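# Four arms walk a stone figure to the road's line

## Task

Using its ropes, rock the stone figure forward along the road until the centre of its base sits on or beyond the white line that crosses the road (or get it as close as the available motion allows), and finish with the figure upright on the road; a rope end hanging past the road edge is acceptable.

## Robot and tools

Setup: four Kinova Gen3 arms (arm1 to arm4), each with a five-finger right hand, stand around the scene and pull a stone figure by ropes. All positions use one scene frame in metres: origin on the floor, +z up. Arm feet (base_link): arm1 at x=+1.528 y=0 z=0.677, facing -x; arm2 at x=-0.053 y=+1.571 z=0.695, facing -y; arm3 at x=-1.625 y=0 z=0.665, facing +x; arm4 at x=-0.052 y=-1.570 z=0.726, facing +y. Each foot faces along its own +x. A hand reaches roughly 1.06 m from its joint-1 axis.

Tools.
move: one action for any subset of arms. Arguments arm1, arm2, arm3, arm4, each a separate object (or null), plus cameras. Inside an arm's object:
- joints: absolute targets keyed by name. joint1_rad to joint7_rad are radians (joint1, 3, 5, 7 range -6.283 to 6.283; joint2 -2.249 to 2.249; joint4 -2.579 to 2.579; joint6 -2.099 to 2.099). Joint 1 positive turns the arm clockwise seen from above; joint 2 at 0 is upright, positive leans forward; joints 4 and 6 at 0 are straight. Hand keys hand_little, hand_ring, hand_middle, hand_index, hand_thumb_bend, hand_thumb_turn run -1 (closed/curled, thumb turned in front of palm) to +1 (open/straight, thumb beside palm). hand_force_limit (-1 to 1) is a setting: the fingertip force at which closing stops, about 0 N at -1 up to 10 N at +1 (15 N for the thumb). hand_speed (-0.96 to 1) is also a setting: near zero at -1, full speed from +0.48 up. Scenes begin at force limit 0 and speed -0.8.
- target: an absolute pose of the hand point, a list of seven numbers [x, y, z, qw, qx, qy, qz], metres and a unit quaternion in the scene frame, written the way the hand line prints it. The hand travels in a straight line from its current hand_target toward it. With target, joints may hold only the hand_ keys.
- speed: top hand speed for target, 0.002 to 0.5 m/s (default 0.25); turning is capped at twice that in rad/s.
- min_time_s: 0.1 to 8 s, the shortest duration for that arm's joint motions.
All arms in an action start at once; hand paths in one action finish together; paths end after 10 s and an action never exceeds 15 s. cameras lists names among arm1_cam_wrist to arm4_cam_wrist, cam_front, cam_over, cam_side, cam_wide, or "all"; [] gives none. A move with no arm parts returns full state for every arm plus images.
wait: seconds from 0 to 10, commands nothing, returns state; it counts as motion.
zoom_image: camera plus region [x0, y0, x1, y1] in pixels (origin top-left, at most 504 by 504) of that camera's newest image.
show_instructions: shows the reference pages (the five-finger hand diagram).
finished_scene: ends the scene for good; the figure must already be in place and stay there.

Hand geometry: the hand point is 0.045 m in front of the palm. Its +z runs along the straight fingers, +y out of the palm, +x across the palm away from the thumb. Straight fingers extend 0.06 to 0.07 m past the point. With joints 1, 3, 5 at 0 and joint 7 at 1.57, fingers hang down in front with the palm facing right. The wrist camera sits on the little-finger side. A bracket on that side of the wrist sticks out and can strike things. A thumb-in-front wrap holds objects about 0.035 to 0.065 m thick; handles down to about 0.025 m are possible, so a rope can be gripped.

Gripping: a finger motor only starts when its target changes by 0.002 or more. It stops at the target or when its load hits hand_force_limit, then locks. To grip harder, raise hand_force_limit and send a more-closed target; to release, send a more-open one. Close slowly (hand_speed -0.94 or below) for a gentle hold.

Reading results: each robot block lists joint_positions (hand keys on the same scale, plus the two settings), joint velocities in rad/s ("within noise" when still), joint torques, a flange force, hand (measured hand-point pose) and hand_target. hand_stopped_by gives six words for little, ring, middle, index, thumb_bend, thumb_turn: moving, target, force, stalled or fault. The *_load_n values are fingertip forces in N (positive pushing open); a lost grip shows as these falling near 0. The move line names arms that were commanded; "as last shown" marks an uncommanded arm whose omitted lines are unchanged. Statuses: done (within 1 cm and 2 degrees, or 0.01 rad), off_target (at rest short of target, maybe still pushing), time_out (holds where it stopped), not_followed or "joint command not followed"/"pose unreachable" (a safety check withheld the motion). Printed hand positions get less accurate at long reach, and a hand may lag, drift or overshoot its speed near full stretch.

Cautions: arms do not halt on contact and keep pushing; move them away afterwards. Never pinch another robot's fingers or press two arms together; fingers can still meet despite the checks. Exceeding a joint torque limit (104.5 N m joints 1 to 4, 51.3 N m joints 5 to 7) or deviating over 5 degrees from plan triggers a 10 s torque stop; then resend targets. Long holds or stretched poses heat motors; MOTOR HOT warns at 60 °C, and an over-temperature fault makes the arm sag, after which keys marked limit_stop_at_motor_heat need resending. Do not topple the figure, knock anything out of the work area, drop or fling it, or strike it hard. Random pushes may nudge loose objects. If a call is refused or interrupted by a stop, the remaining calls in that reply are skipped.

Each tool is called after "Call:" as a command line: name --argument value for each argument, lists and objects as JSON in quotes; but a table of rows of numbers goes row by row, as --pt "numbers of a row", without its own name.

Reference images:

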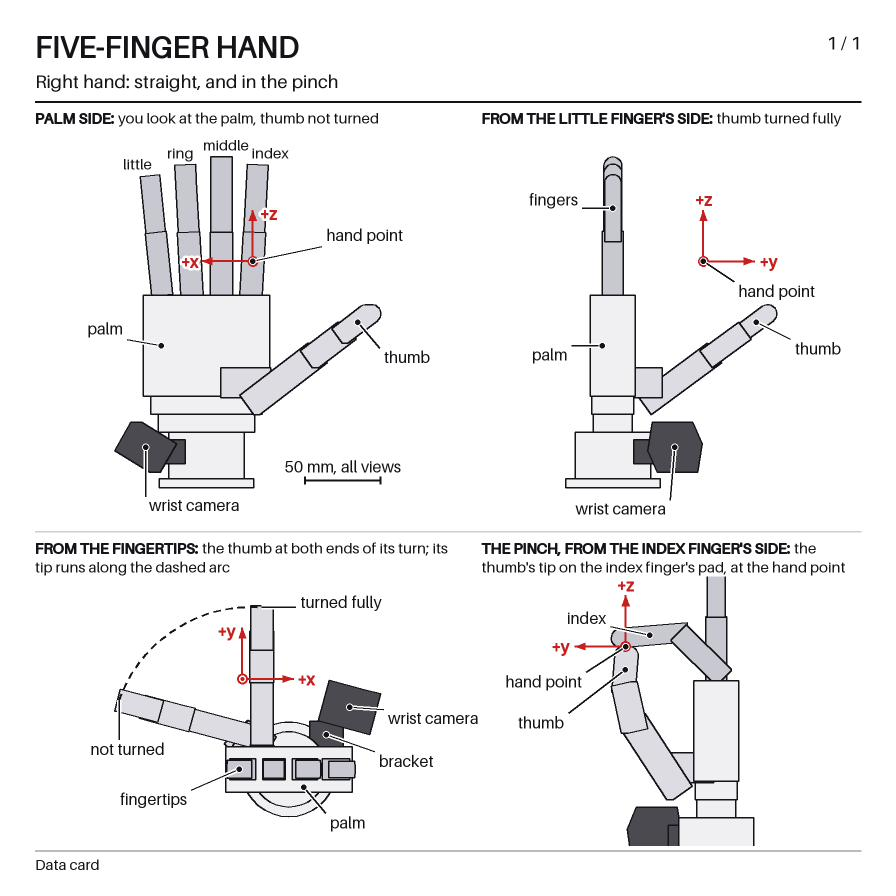

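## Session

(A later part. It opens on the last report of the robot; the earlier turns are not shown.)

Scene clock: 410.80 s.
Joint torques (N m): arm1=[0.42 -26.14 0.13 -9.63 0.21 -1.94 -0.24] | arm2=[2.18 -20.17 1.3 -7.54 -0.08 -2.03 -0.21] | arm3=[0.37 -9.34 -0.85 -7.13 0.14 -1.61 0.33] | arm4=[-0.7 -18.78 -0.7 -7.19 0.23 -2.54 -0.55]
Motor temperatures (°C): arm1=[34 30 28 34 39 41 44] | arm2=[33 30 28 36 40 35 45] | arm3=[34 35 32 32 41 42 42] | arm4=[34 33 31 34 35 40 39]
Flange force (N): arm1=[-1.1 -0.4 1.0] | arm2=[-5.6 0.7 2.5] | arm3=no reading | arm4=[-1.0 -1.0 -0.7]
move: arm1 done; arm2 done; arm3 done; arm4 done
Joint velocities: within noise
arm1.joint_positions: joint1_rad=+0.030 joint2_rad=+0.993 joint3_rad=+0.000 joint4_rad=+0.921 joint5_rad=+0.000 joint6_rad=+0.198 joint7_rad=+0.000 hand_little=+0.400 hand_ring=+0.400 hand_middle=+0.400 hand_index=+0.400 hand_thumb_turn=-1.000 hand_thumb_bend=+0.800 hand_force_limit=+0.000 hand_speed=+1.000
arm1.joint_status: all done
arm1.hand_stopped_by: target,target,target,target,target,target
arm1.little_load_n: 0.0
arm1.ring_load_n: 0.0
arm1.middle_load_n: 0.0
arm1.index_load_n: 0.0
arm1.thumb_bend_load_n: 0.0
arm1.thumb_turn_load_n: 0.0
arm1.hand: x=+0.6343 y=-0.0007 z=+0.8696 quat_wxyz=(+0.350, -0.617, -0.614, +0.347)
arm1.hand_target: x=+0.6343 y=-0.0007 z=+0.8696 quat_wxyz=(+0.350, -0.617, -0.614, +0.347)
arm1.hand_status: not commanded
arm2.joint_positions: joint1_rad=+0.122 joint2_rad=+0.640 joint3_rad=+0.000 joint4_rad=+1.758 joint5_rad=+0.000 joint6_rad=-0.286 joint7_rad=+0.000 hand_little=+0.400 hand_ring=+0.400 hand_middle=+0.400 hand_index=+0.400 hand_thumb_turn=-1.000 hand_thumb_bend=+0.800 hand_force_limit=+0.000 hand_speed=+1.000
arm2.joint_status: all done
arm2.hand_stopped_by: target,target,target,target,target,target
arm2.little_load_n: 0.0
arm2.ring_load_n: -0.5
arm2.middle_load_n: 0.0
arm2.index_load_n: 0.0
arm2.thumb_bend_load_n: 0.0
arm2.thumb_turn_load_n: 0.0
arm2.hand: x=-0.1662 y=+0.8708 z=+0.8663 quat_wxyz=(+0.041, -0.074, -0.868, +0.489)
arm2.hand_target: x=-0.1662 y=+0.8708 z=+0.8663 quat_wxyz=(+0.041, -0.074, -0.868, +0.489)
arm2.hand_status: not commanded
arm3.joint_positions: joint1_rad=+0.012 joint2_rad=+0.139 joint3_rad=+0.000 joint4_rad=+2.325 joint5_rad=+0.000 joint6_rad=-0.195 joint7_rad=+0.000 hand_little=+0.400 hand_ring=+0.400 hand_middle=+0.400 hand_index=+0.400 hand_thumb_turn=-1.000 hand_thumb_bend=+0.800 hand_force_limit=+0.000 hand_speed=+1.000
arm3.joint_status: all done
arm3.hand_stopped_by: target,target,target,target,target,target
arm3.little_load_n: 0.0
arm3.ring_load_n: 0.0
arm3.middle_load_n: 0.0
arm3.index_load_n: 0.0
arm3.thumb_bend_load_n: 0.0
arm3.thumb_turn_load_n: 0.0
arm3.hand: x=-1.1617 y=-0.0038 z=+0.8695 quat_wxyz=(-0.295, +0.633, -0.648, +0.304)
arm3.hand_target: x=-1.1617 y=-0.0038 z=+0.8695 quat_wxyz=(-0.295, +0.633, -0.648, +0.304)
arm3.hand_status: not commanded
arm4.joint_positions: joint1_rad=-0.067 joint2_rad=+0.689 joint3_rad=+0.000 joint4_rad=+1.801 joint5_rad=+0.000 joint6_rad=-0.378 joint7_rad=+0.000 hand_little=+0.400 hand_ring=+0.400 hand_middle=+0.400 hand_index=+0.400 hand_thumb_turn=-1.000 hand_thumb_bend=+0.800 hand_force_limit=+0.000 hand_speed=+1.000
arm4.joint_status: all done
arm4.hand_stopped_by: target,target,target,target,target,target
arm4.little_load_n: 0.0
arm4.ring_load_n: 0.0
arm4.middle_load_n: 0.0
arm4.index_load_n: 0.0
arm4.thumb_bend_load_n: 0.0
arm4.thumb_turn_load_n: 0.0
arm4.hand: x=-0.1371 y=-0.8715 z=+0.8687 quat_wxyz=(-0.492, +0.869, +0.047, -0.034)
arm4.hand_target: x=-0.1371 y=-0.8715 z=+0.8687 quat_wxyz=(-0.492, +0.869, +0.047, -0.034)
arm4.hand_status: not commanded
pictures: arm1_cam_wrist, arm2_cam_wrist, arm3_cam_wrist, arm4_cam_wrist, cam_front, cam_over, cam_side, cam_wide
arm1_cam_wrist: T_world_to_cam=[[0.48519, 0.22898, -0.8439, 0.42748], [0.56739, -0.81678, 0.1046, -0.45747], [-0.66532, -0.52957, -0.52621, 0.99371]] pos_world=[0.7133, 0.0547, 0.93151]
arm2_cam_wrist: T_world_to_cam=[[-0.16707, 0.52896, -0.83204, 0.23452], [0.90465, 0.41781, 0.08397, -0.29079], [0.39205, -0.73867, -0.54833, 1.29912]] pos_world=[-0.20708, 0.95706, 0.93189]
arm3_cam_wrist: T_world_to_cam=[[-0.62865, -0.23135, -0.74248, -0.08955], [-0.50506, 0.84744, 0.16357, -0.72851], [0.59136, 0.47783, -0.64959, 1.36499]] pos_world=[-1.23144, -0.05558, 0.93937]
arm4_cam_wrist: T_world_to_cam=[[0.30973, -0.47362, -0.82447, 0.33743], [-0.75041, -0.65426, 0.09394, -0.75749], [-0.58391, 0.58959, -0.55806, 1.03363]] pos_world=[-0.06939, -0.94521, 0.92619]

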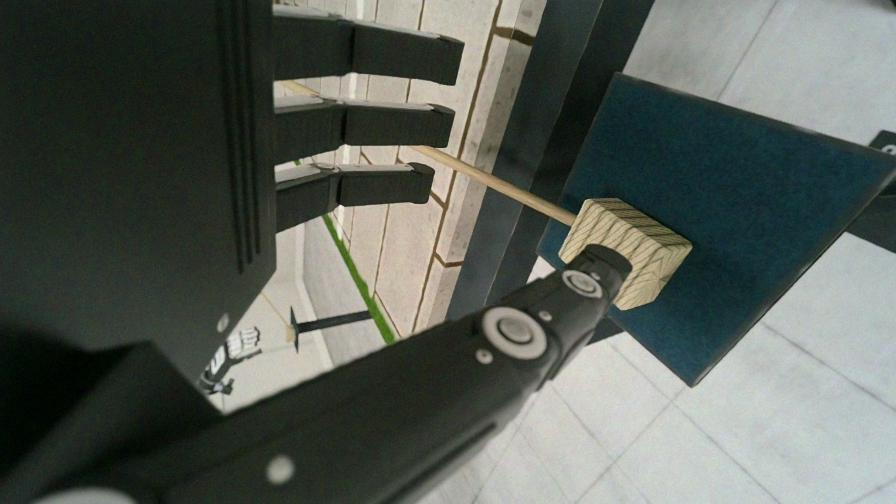

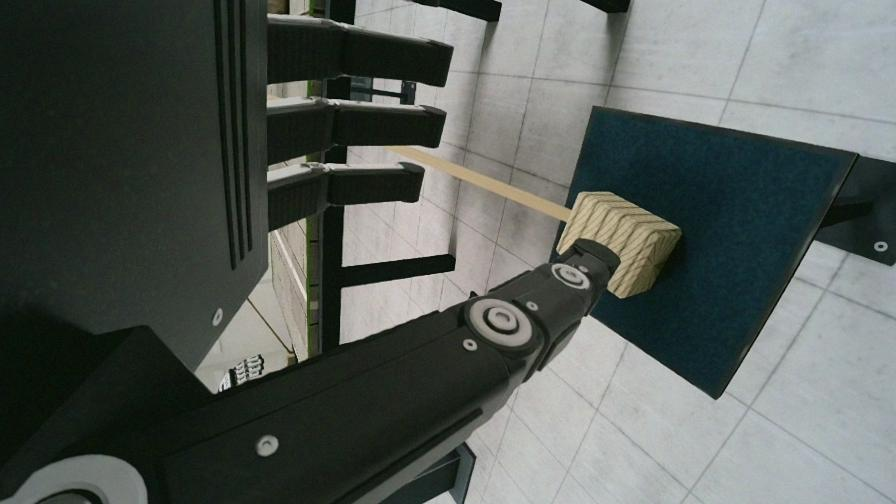

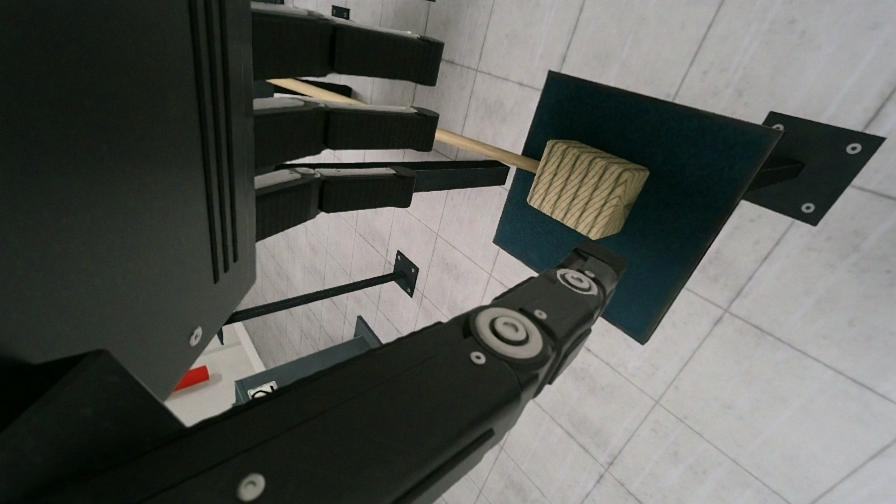

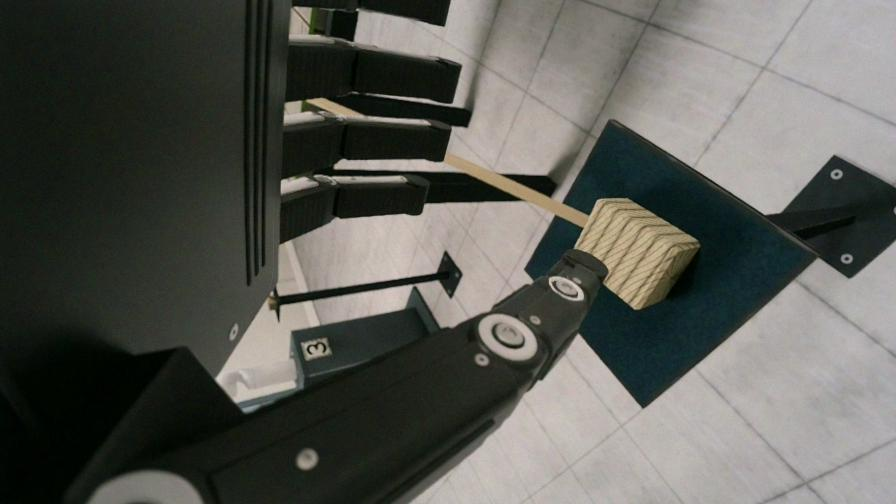

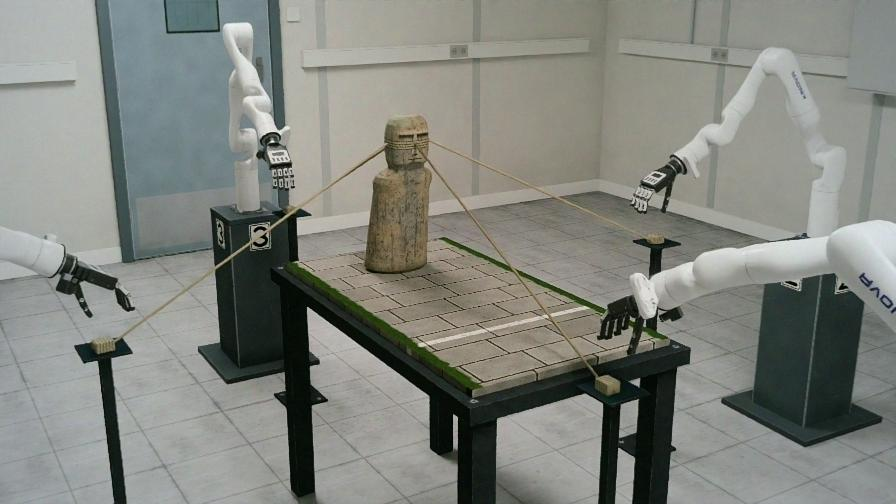

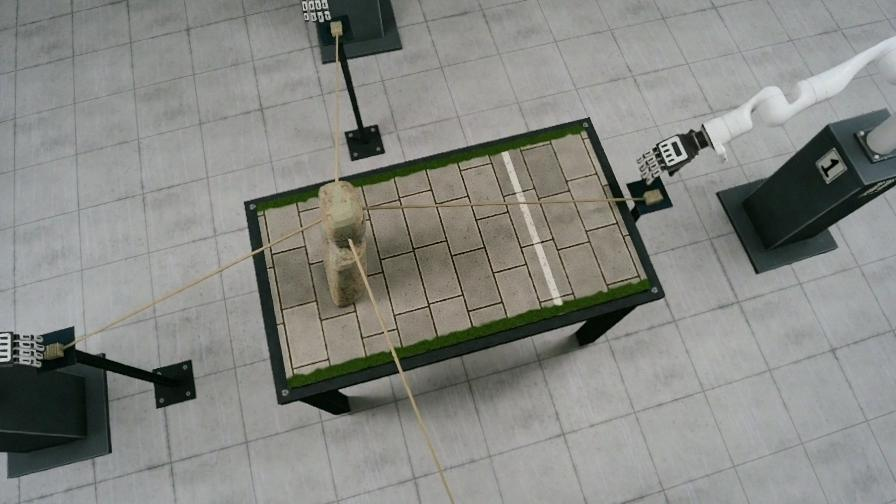

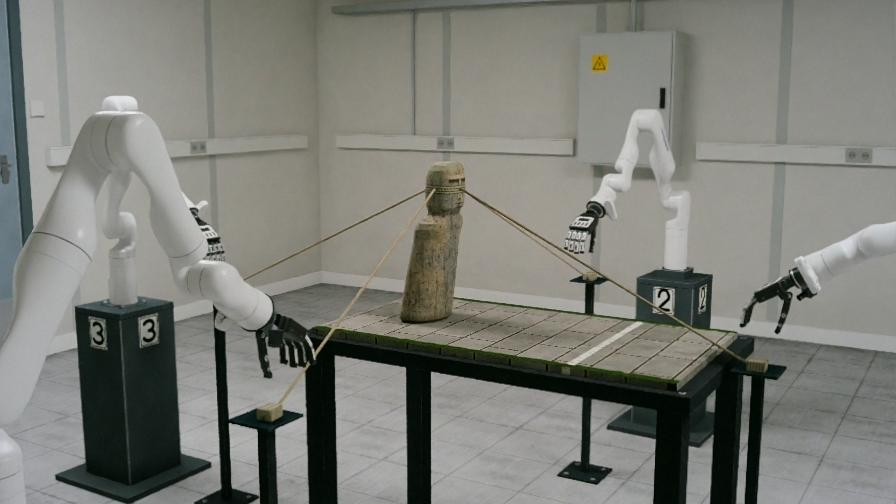

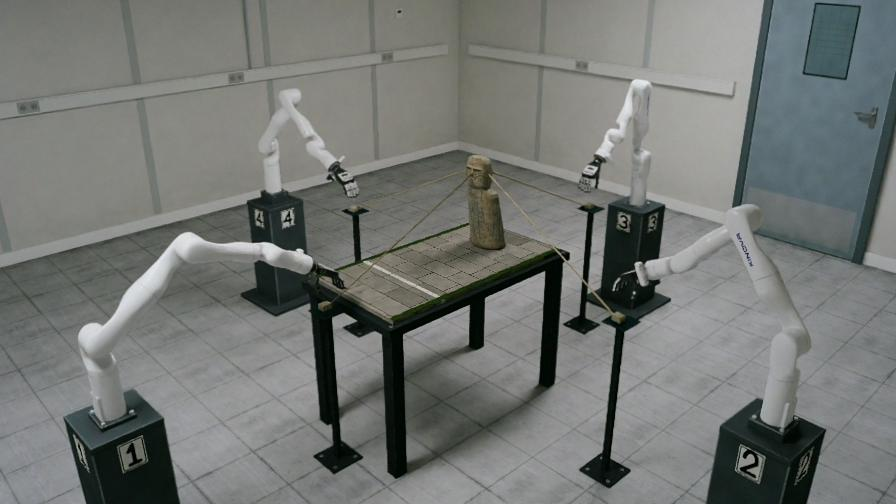

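Call:
move --arm1 '{"target": [0.638, -0.029, 0.81, 0.348, -0.6157, -0.6157, 0.348]}' --arm2 '{"target": [-0.143, 0.868, 0.81, 0.02575, -0.0456, -0.8695, 0.4915]}' --arm3 '{"target": [-1.149, 0.002, 0.81, 0.3001, -0.6437, 0.6381, -0.2975]}' --arm4 '{"target": [-0.155, -0.8855, 0.82, 0.4914, -0.8694, -0.0494, 0.0279]}' --cameras '["all"]'

Call:
zoom_image --camera "arm1_cam_wrist" --region '[340, 40, 740, 440]'

Call:
zoom_image --camera "arm2_cam_wrist" --region '[340, 40, 740, 440]'

Call:
zoom_image --camera "arm3_cam_wrist" --region '[340, 40, 740, 440]'

Call:
zoom_image --camera "arm4_cam_wrist" --region '[340, 40, 740, 440]'

Scene clock: 566.40 s.
Joint torques (N m): arm1=[0.44 -26.21 0.54 -9.14 0.12 -1.97 -0.26] | arm2=[2.18 -20.92 0.96 -6.68 -0.08 -2.06 -0.24] | arm3=[0.34 -11.32 -0.74 -5.44 0.09 -1.58 0.3] | arm4=[-0.7 -18.99 -0.15 -6.16 0.2 -2.57 -0.49]
Motor temperatures (°C): arm1=[34 31 28 34 39 41 44] | arm2=[33 31 28 36 40 35 45] | arm3=[34 35 32 32 41 42 42] | arm4=[33 35 31 33 35 40 38]
Flange force (N): arm1=[-1.5 -0.4 1.0] | arm2=[-5.1 1.0 2.7] | arm3=[-3.0 1.1 -0.3] | arm4=[-0.2 -1.5 -0.3]
move: arm1 done; arm2 done; arm3 done; arm4 done
Joint velocities: within noise
arm1.joint_positions: joint1_rad=-0.035 joint2_rad=+1.052 joint3_rad=+0.058 joint4_rad=+0.997 joint5_rad=-0.014 joint6_rad=+0.066 joint7_rad=-0.046 hand_little=+0.400 hand_ring=+0.400 hand_middle=+0.400 hand_index=+0.400 hand_thumb_turn=-1.000 hand_thumb_bend=+0.800 hand_force_limit=+0.000 hand_speed=+1.000
arm1.joint_status: not commanded
arm1.hand_stopped_by: target,target,target,target,target,target
arm1.little_load_n: 0.0
arm1.ring_load_n: 0.0
arm1.middle_load_n: 0.0
arm1.index_load_n: 0.0
arm1.thumb_bend_load_n: 0.0
arm1.thumb_turn_load_n: 0.0
arm1.hand: x=+0.6380 y=-0.0290 z=+0.8100 quat_wxyz=(+0.348, -0.616, -0.616, +0.348)
arm1.hand_target: x=+0.6380 y=-0.0290 z=+0.8100 quat_wxyz=(+0.348, -0.616, -0.616, +0.348)
arm1.hand_status: done (0.000 m and 0.0 deg from the pose sent, 0.066 m and 0.4 deg at the start)
arm2.joint_positions: joint1_rad=+0.136 joint2_rad=+0.749 joint3_rad=-0.047 joint4_rad=+1.789 joint5_rad=+0.050 joint6_rad=-0.428 joint7_rad=+0.005 hand_little=+0.400 hand_ring=+0.400 hand_middle=+0.400 hand_index=+0.400 hand_thumb_turn=-1.000 hand_thumb_bend=+0.800 hand_force_limit=+0.000 hand_speed=+1.000
arm2.joint_status: not commanded
arm2.hand_stopped_by: target,target,target,target,target,target
arm2.little_load_n: 0.0
arm2.ring_load_n: 0.0
arm2.middle_load_n: 0.0
arm2.index_load_n: 0.0
arm2.thumb_bend_load_n: 0.0
arm2.thumb_turn_load_n: 0.0
arm2.hand: x=-0.1430 y=+0.8680 z=+0.8100 quat_wxyz=(+0.026, -0.046, -0.869, +0.491)
arm2.hand_target: x=-0.1430 y=+0.8680 z=+0.8100 quat_wxyz=(+0.026, -0.046, -0.869, +0.491)
arm2.hand_status: done (0.000 m and 0.0 deg from the pose sent, 0.061 m and 3.7 deg at the start)
arm3.joint_positions: joint1_rad=+0.041 joint2_rad=+0.332 joint3_rad=-0.029 joint4_rad=+2.374 joint5_rad=+0.051 joint6_rad=-0.435 joint7_rad=-0.020 hand_little=+0.400 hand_ring=+0.400 hand_middle=+0.400 hand_index=+0.400 hand_thumb_turn=-1.000 hand_thumb_bend=+0.800 hand_force_limit=+0.000 hand_speed=+1.000
arm3.joint_status: not commanded
arm3.hand_stopped_by: target,target,target,target,target,target
arm3.little_load_n: 0.0
arm3.ring_load_n: 0.0
arm3.middle_load_n: 0.0
arm3.index_load_n: 0.0
arm3.thumb_bend_load_n: 0.0
arm3.thumb_turn_load_n: 0.0
arm3.hand: x=-1.1490 y=+0.0020 z=+0.8100 quat_wxyz=(-0.300, +0.644, -0.638, +0.297)
arm3.hand_target: x=-1.1490 y=+0.0020 z=+0.8100 quat_wxyz=(-0.300, +0.644, -0.638, +0.297)
arm3.hand_status: done (0.000 m and 0.0 deg from the pose sent, 0.061 m and 1.9 deg at the start)
arm4.joint_positions: joint1_rad=-0.142 joint2_rad=+0.772 joint3_rad=+0.038 joint4_rad=+1.864 joint5_rad=-0.070 joint6_rad=-0.522 joint7_rad=+0.023 hand_little=+0.400 hand_ring=+0.400 hand_middle=+0.400 hand_index=+0.400 hand_thumb_turn=-1.000 hand_thumb_bend=+0.800 hand_force_limit=+0.000 hand_speed=+1.000
arm4.joint_status: not commanded
arm4.hand_stopped_by: target,target,target,target,target,target
arm4.little_load_n: 0.0
arm4.ring_load_n: 0.0
arm4.middle_load_n: 0.0
arm4.index_load_n: 0.0
arm4.thumb_bend_load_n: 0.0
arm4.thumb_turn_load_n: 0.0
arm4.hand: x=-0.1550 y=-0.8855 z=+0.8200 quat_wxyz=(-0.491, +0.869, +0.049, -0.028)
arm4.hand_target: x=-0.1550 y=-0.8855 z=+0.8200 quat_wxyz=(-0.491, +0.869, +0.049, -0.028)
arm4.hand_status: done (0.000 m and 0.0 deg from the pose sent, 0.054 m and 0.7 deg at the start)
pictures: arm1_cam_wrist, arm2_cam_wrist, arm3_cam_wrist, arm4_cam_wrist, cam_front, cam_over, cam_side, cam_wide
arm1_cam_wrist: T_world_to_cam=[[0.48559, 0.23098, -0.84312, 0.38102], [0.57218, -0.81315, 0.10678, -0.48125], [-0.66092, -0.53427, -0.52701, 0.94755]] pos_world=[0.7166, 0.02692, 0.87201]
arm2_cam_wrist: T_world_to_cam=[[-0.20182, 0.51491, -0.83315, 0.2011], [0.87606, 0.47527, 0.08151, -0.35789], [0.43794, -0.71344, -0.547, 1.2407]] pos_world=[-0.18924, 0.95171, 0.87539]
arm3_cam_wrist: T_world_to_cam=[[-0.62247, -0.24937, -0.74186, -0.11774], [-0.53208, 0.82997, 0.16747, -0.75146], [0.57396, 0.49897, -0.64931, 1.2958]] pos_world=[-1.21685, -0.05224, 0.87987]
arm4_cam_wrist: T_world_to_cam=[[0.31959, -0.47423, -0.82034, 0.29384], [-0.75259, -0.65307, 0.08433, -0.76694], [-0.57573, 0.59043, -0.56562, 1.01246]] pos_world=[-0.0882, -0.95931, 0.87839]

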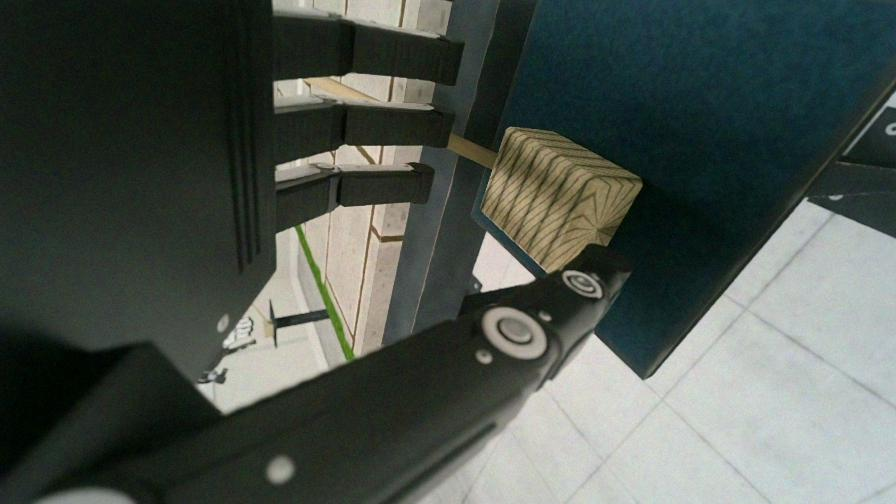

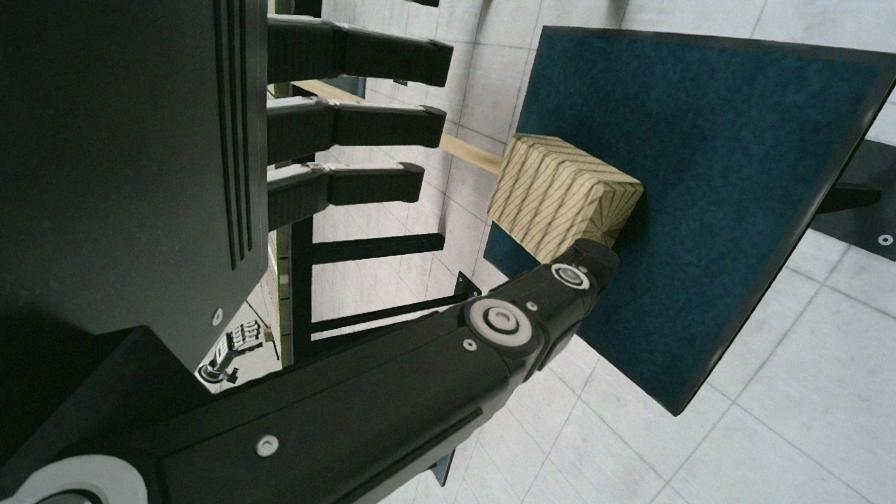

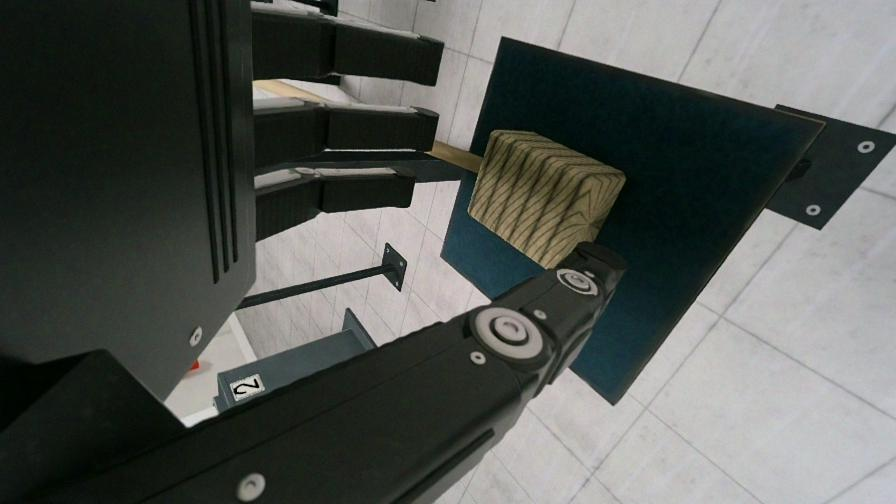

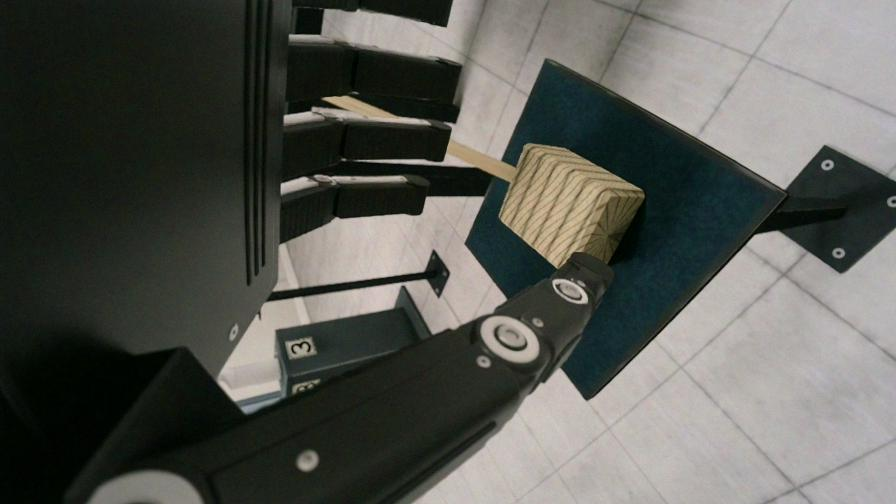

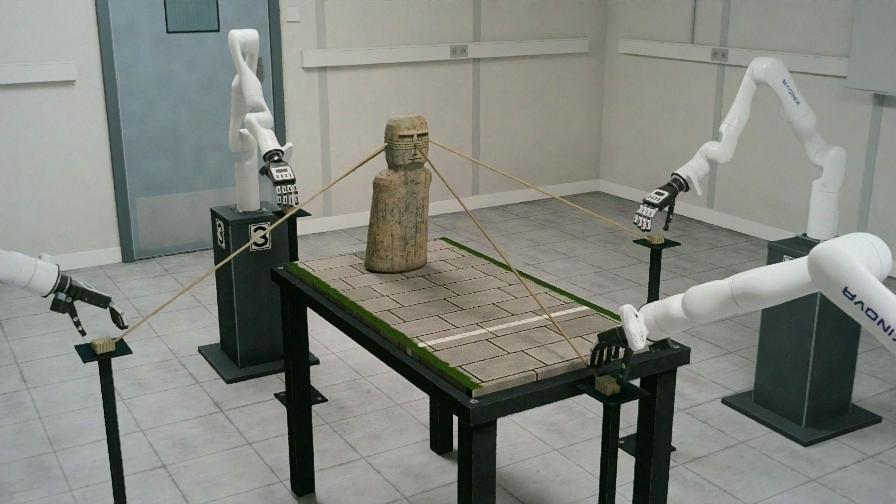

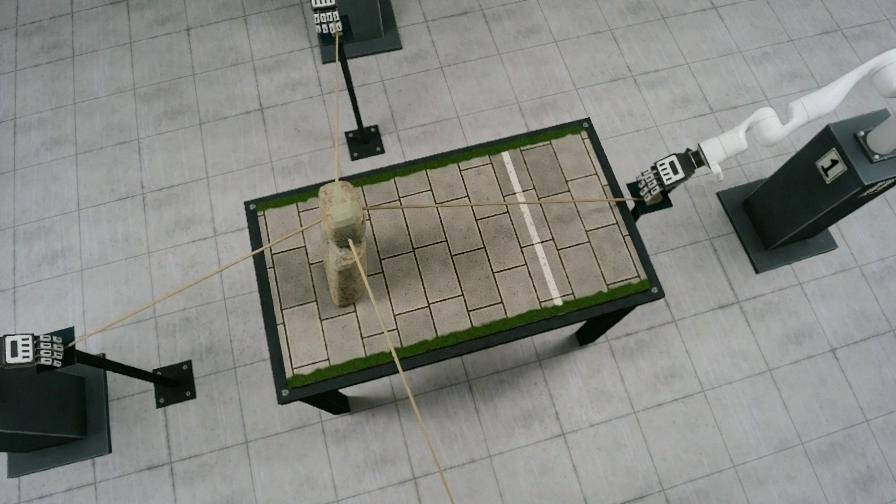

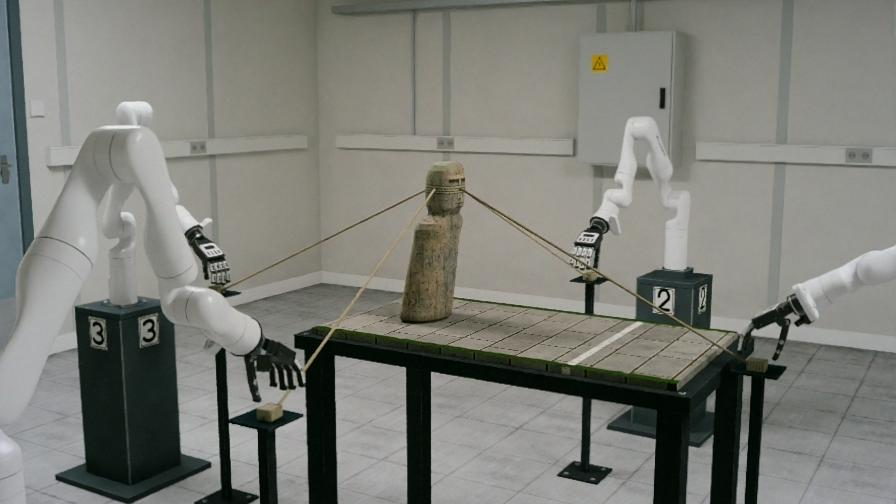

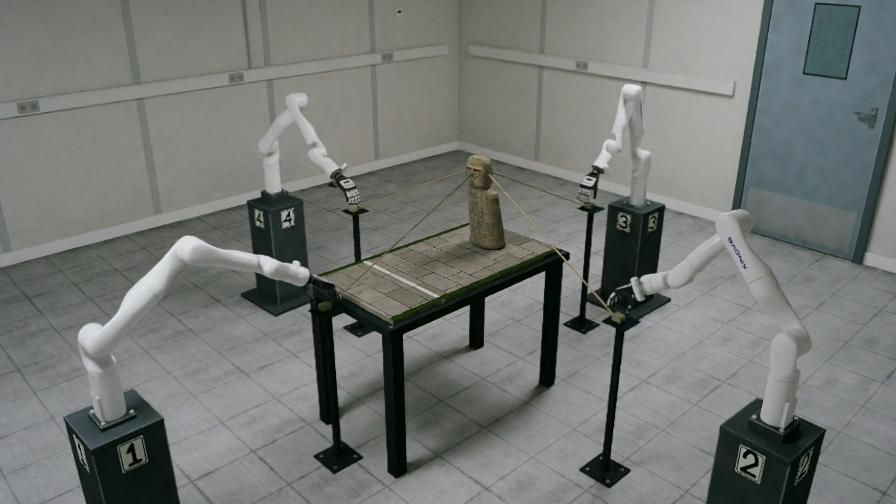

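Scaled by 1.260 from the camera's image (finer frame: 1280x720).

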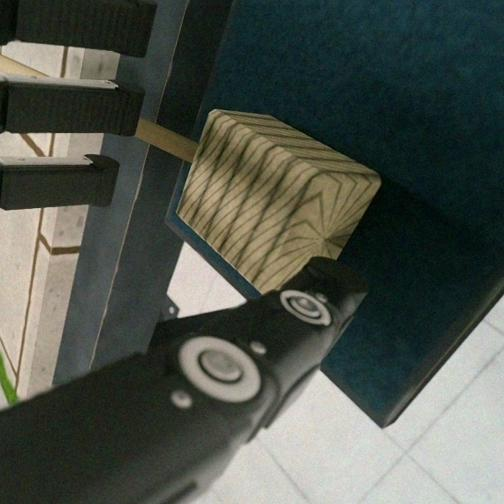

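Scaled by 1.260 from the camera's image (finer frame: 1280x720).

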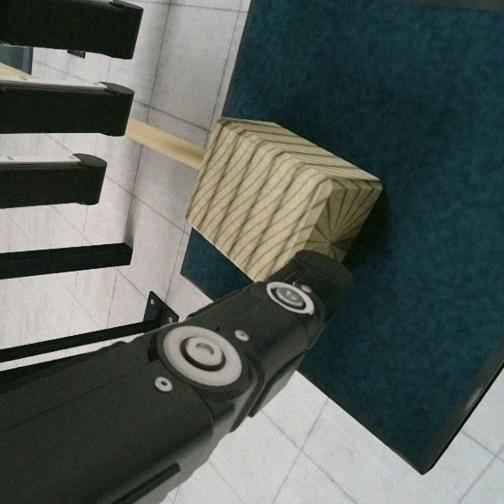

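Scaled by 1.260 from the camera's image (finer frame: 1280x720).

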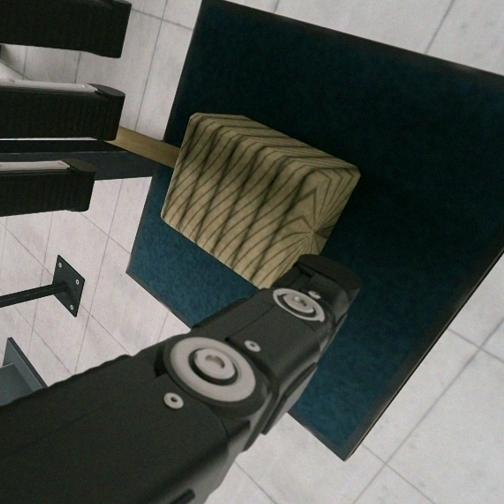

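Scaled by 1.260 from the camera's image (finer frame: 1280x720).

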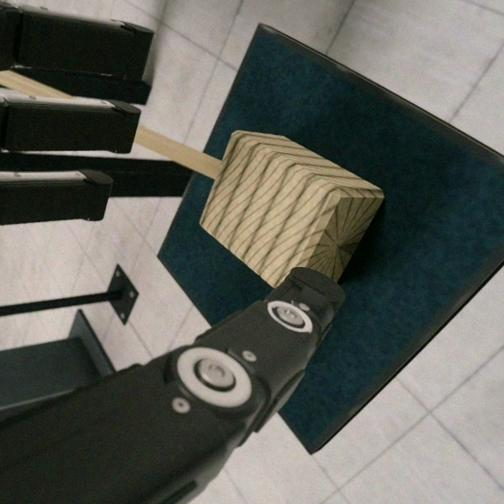

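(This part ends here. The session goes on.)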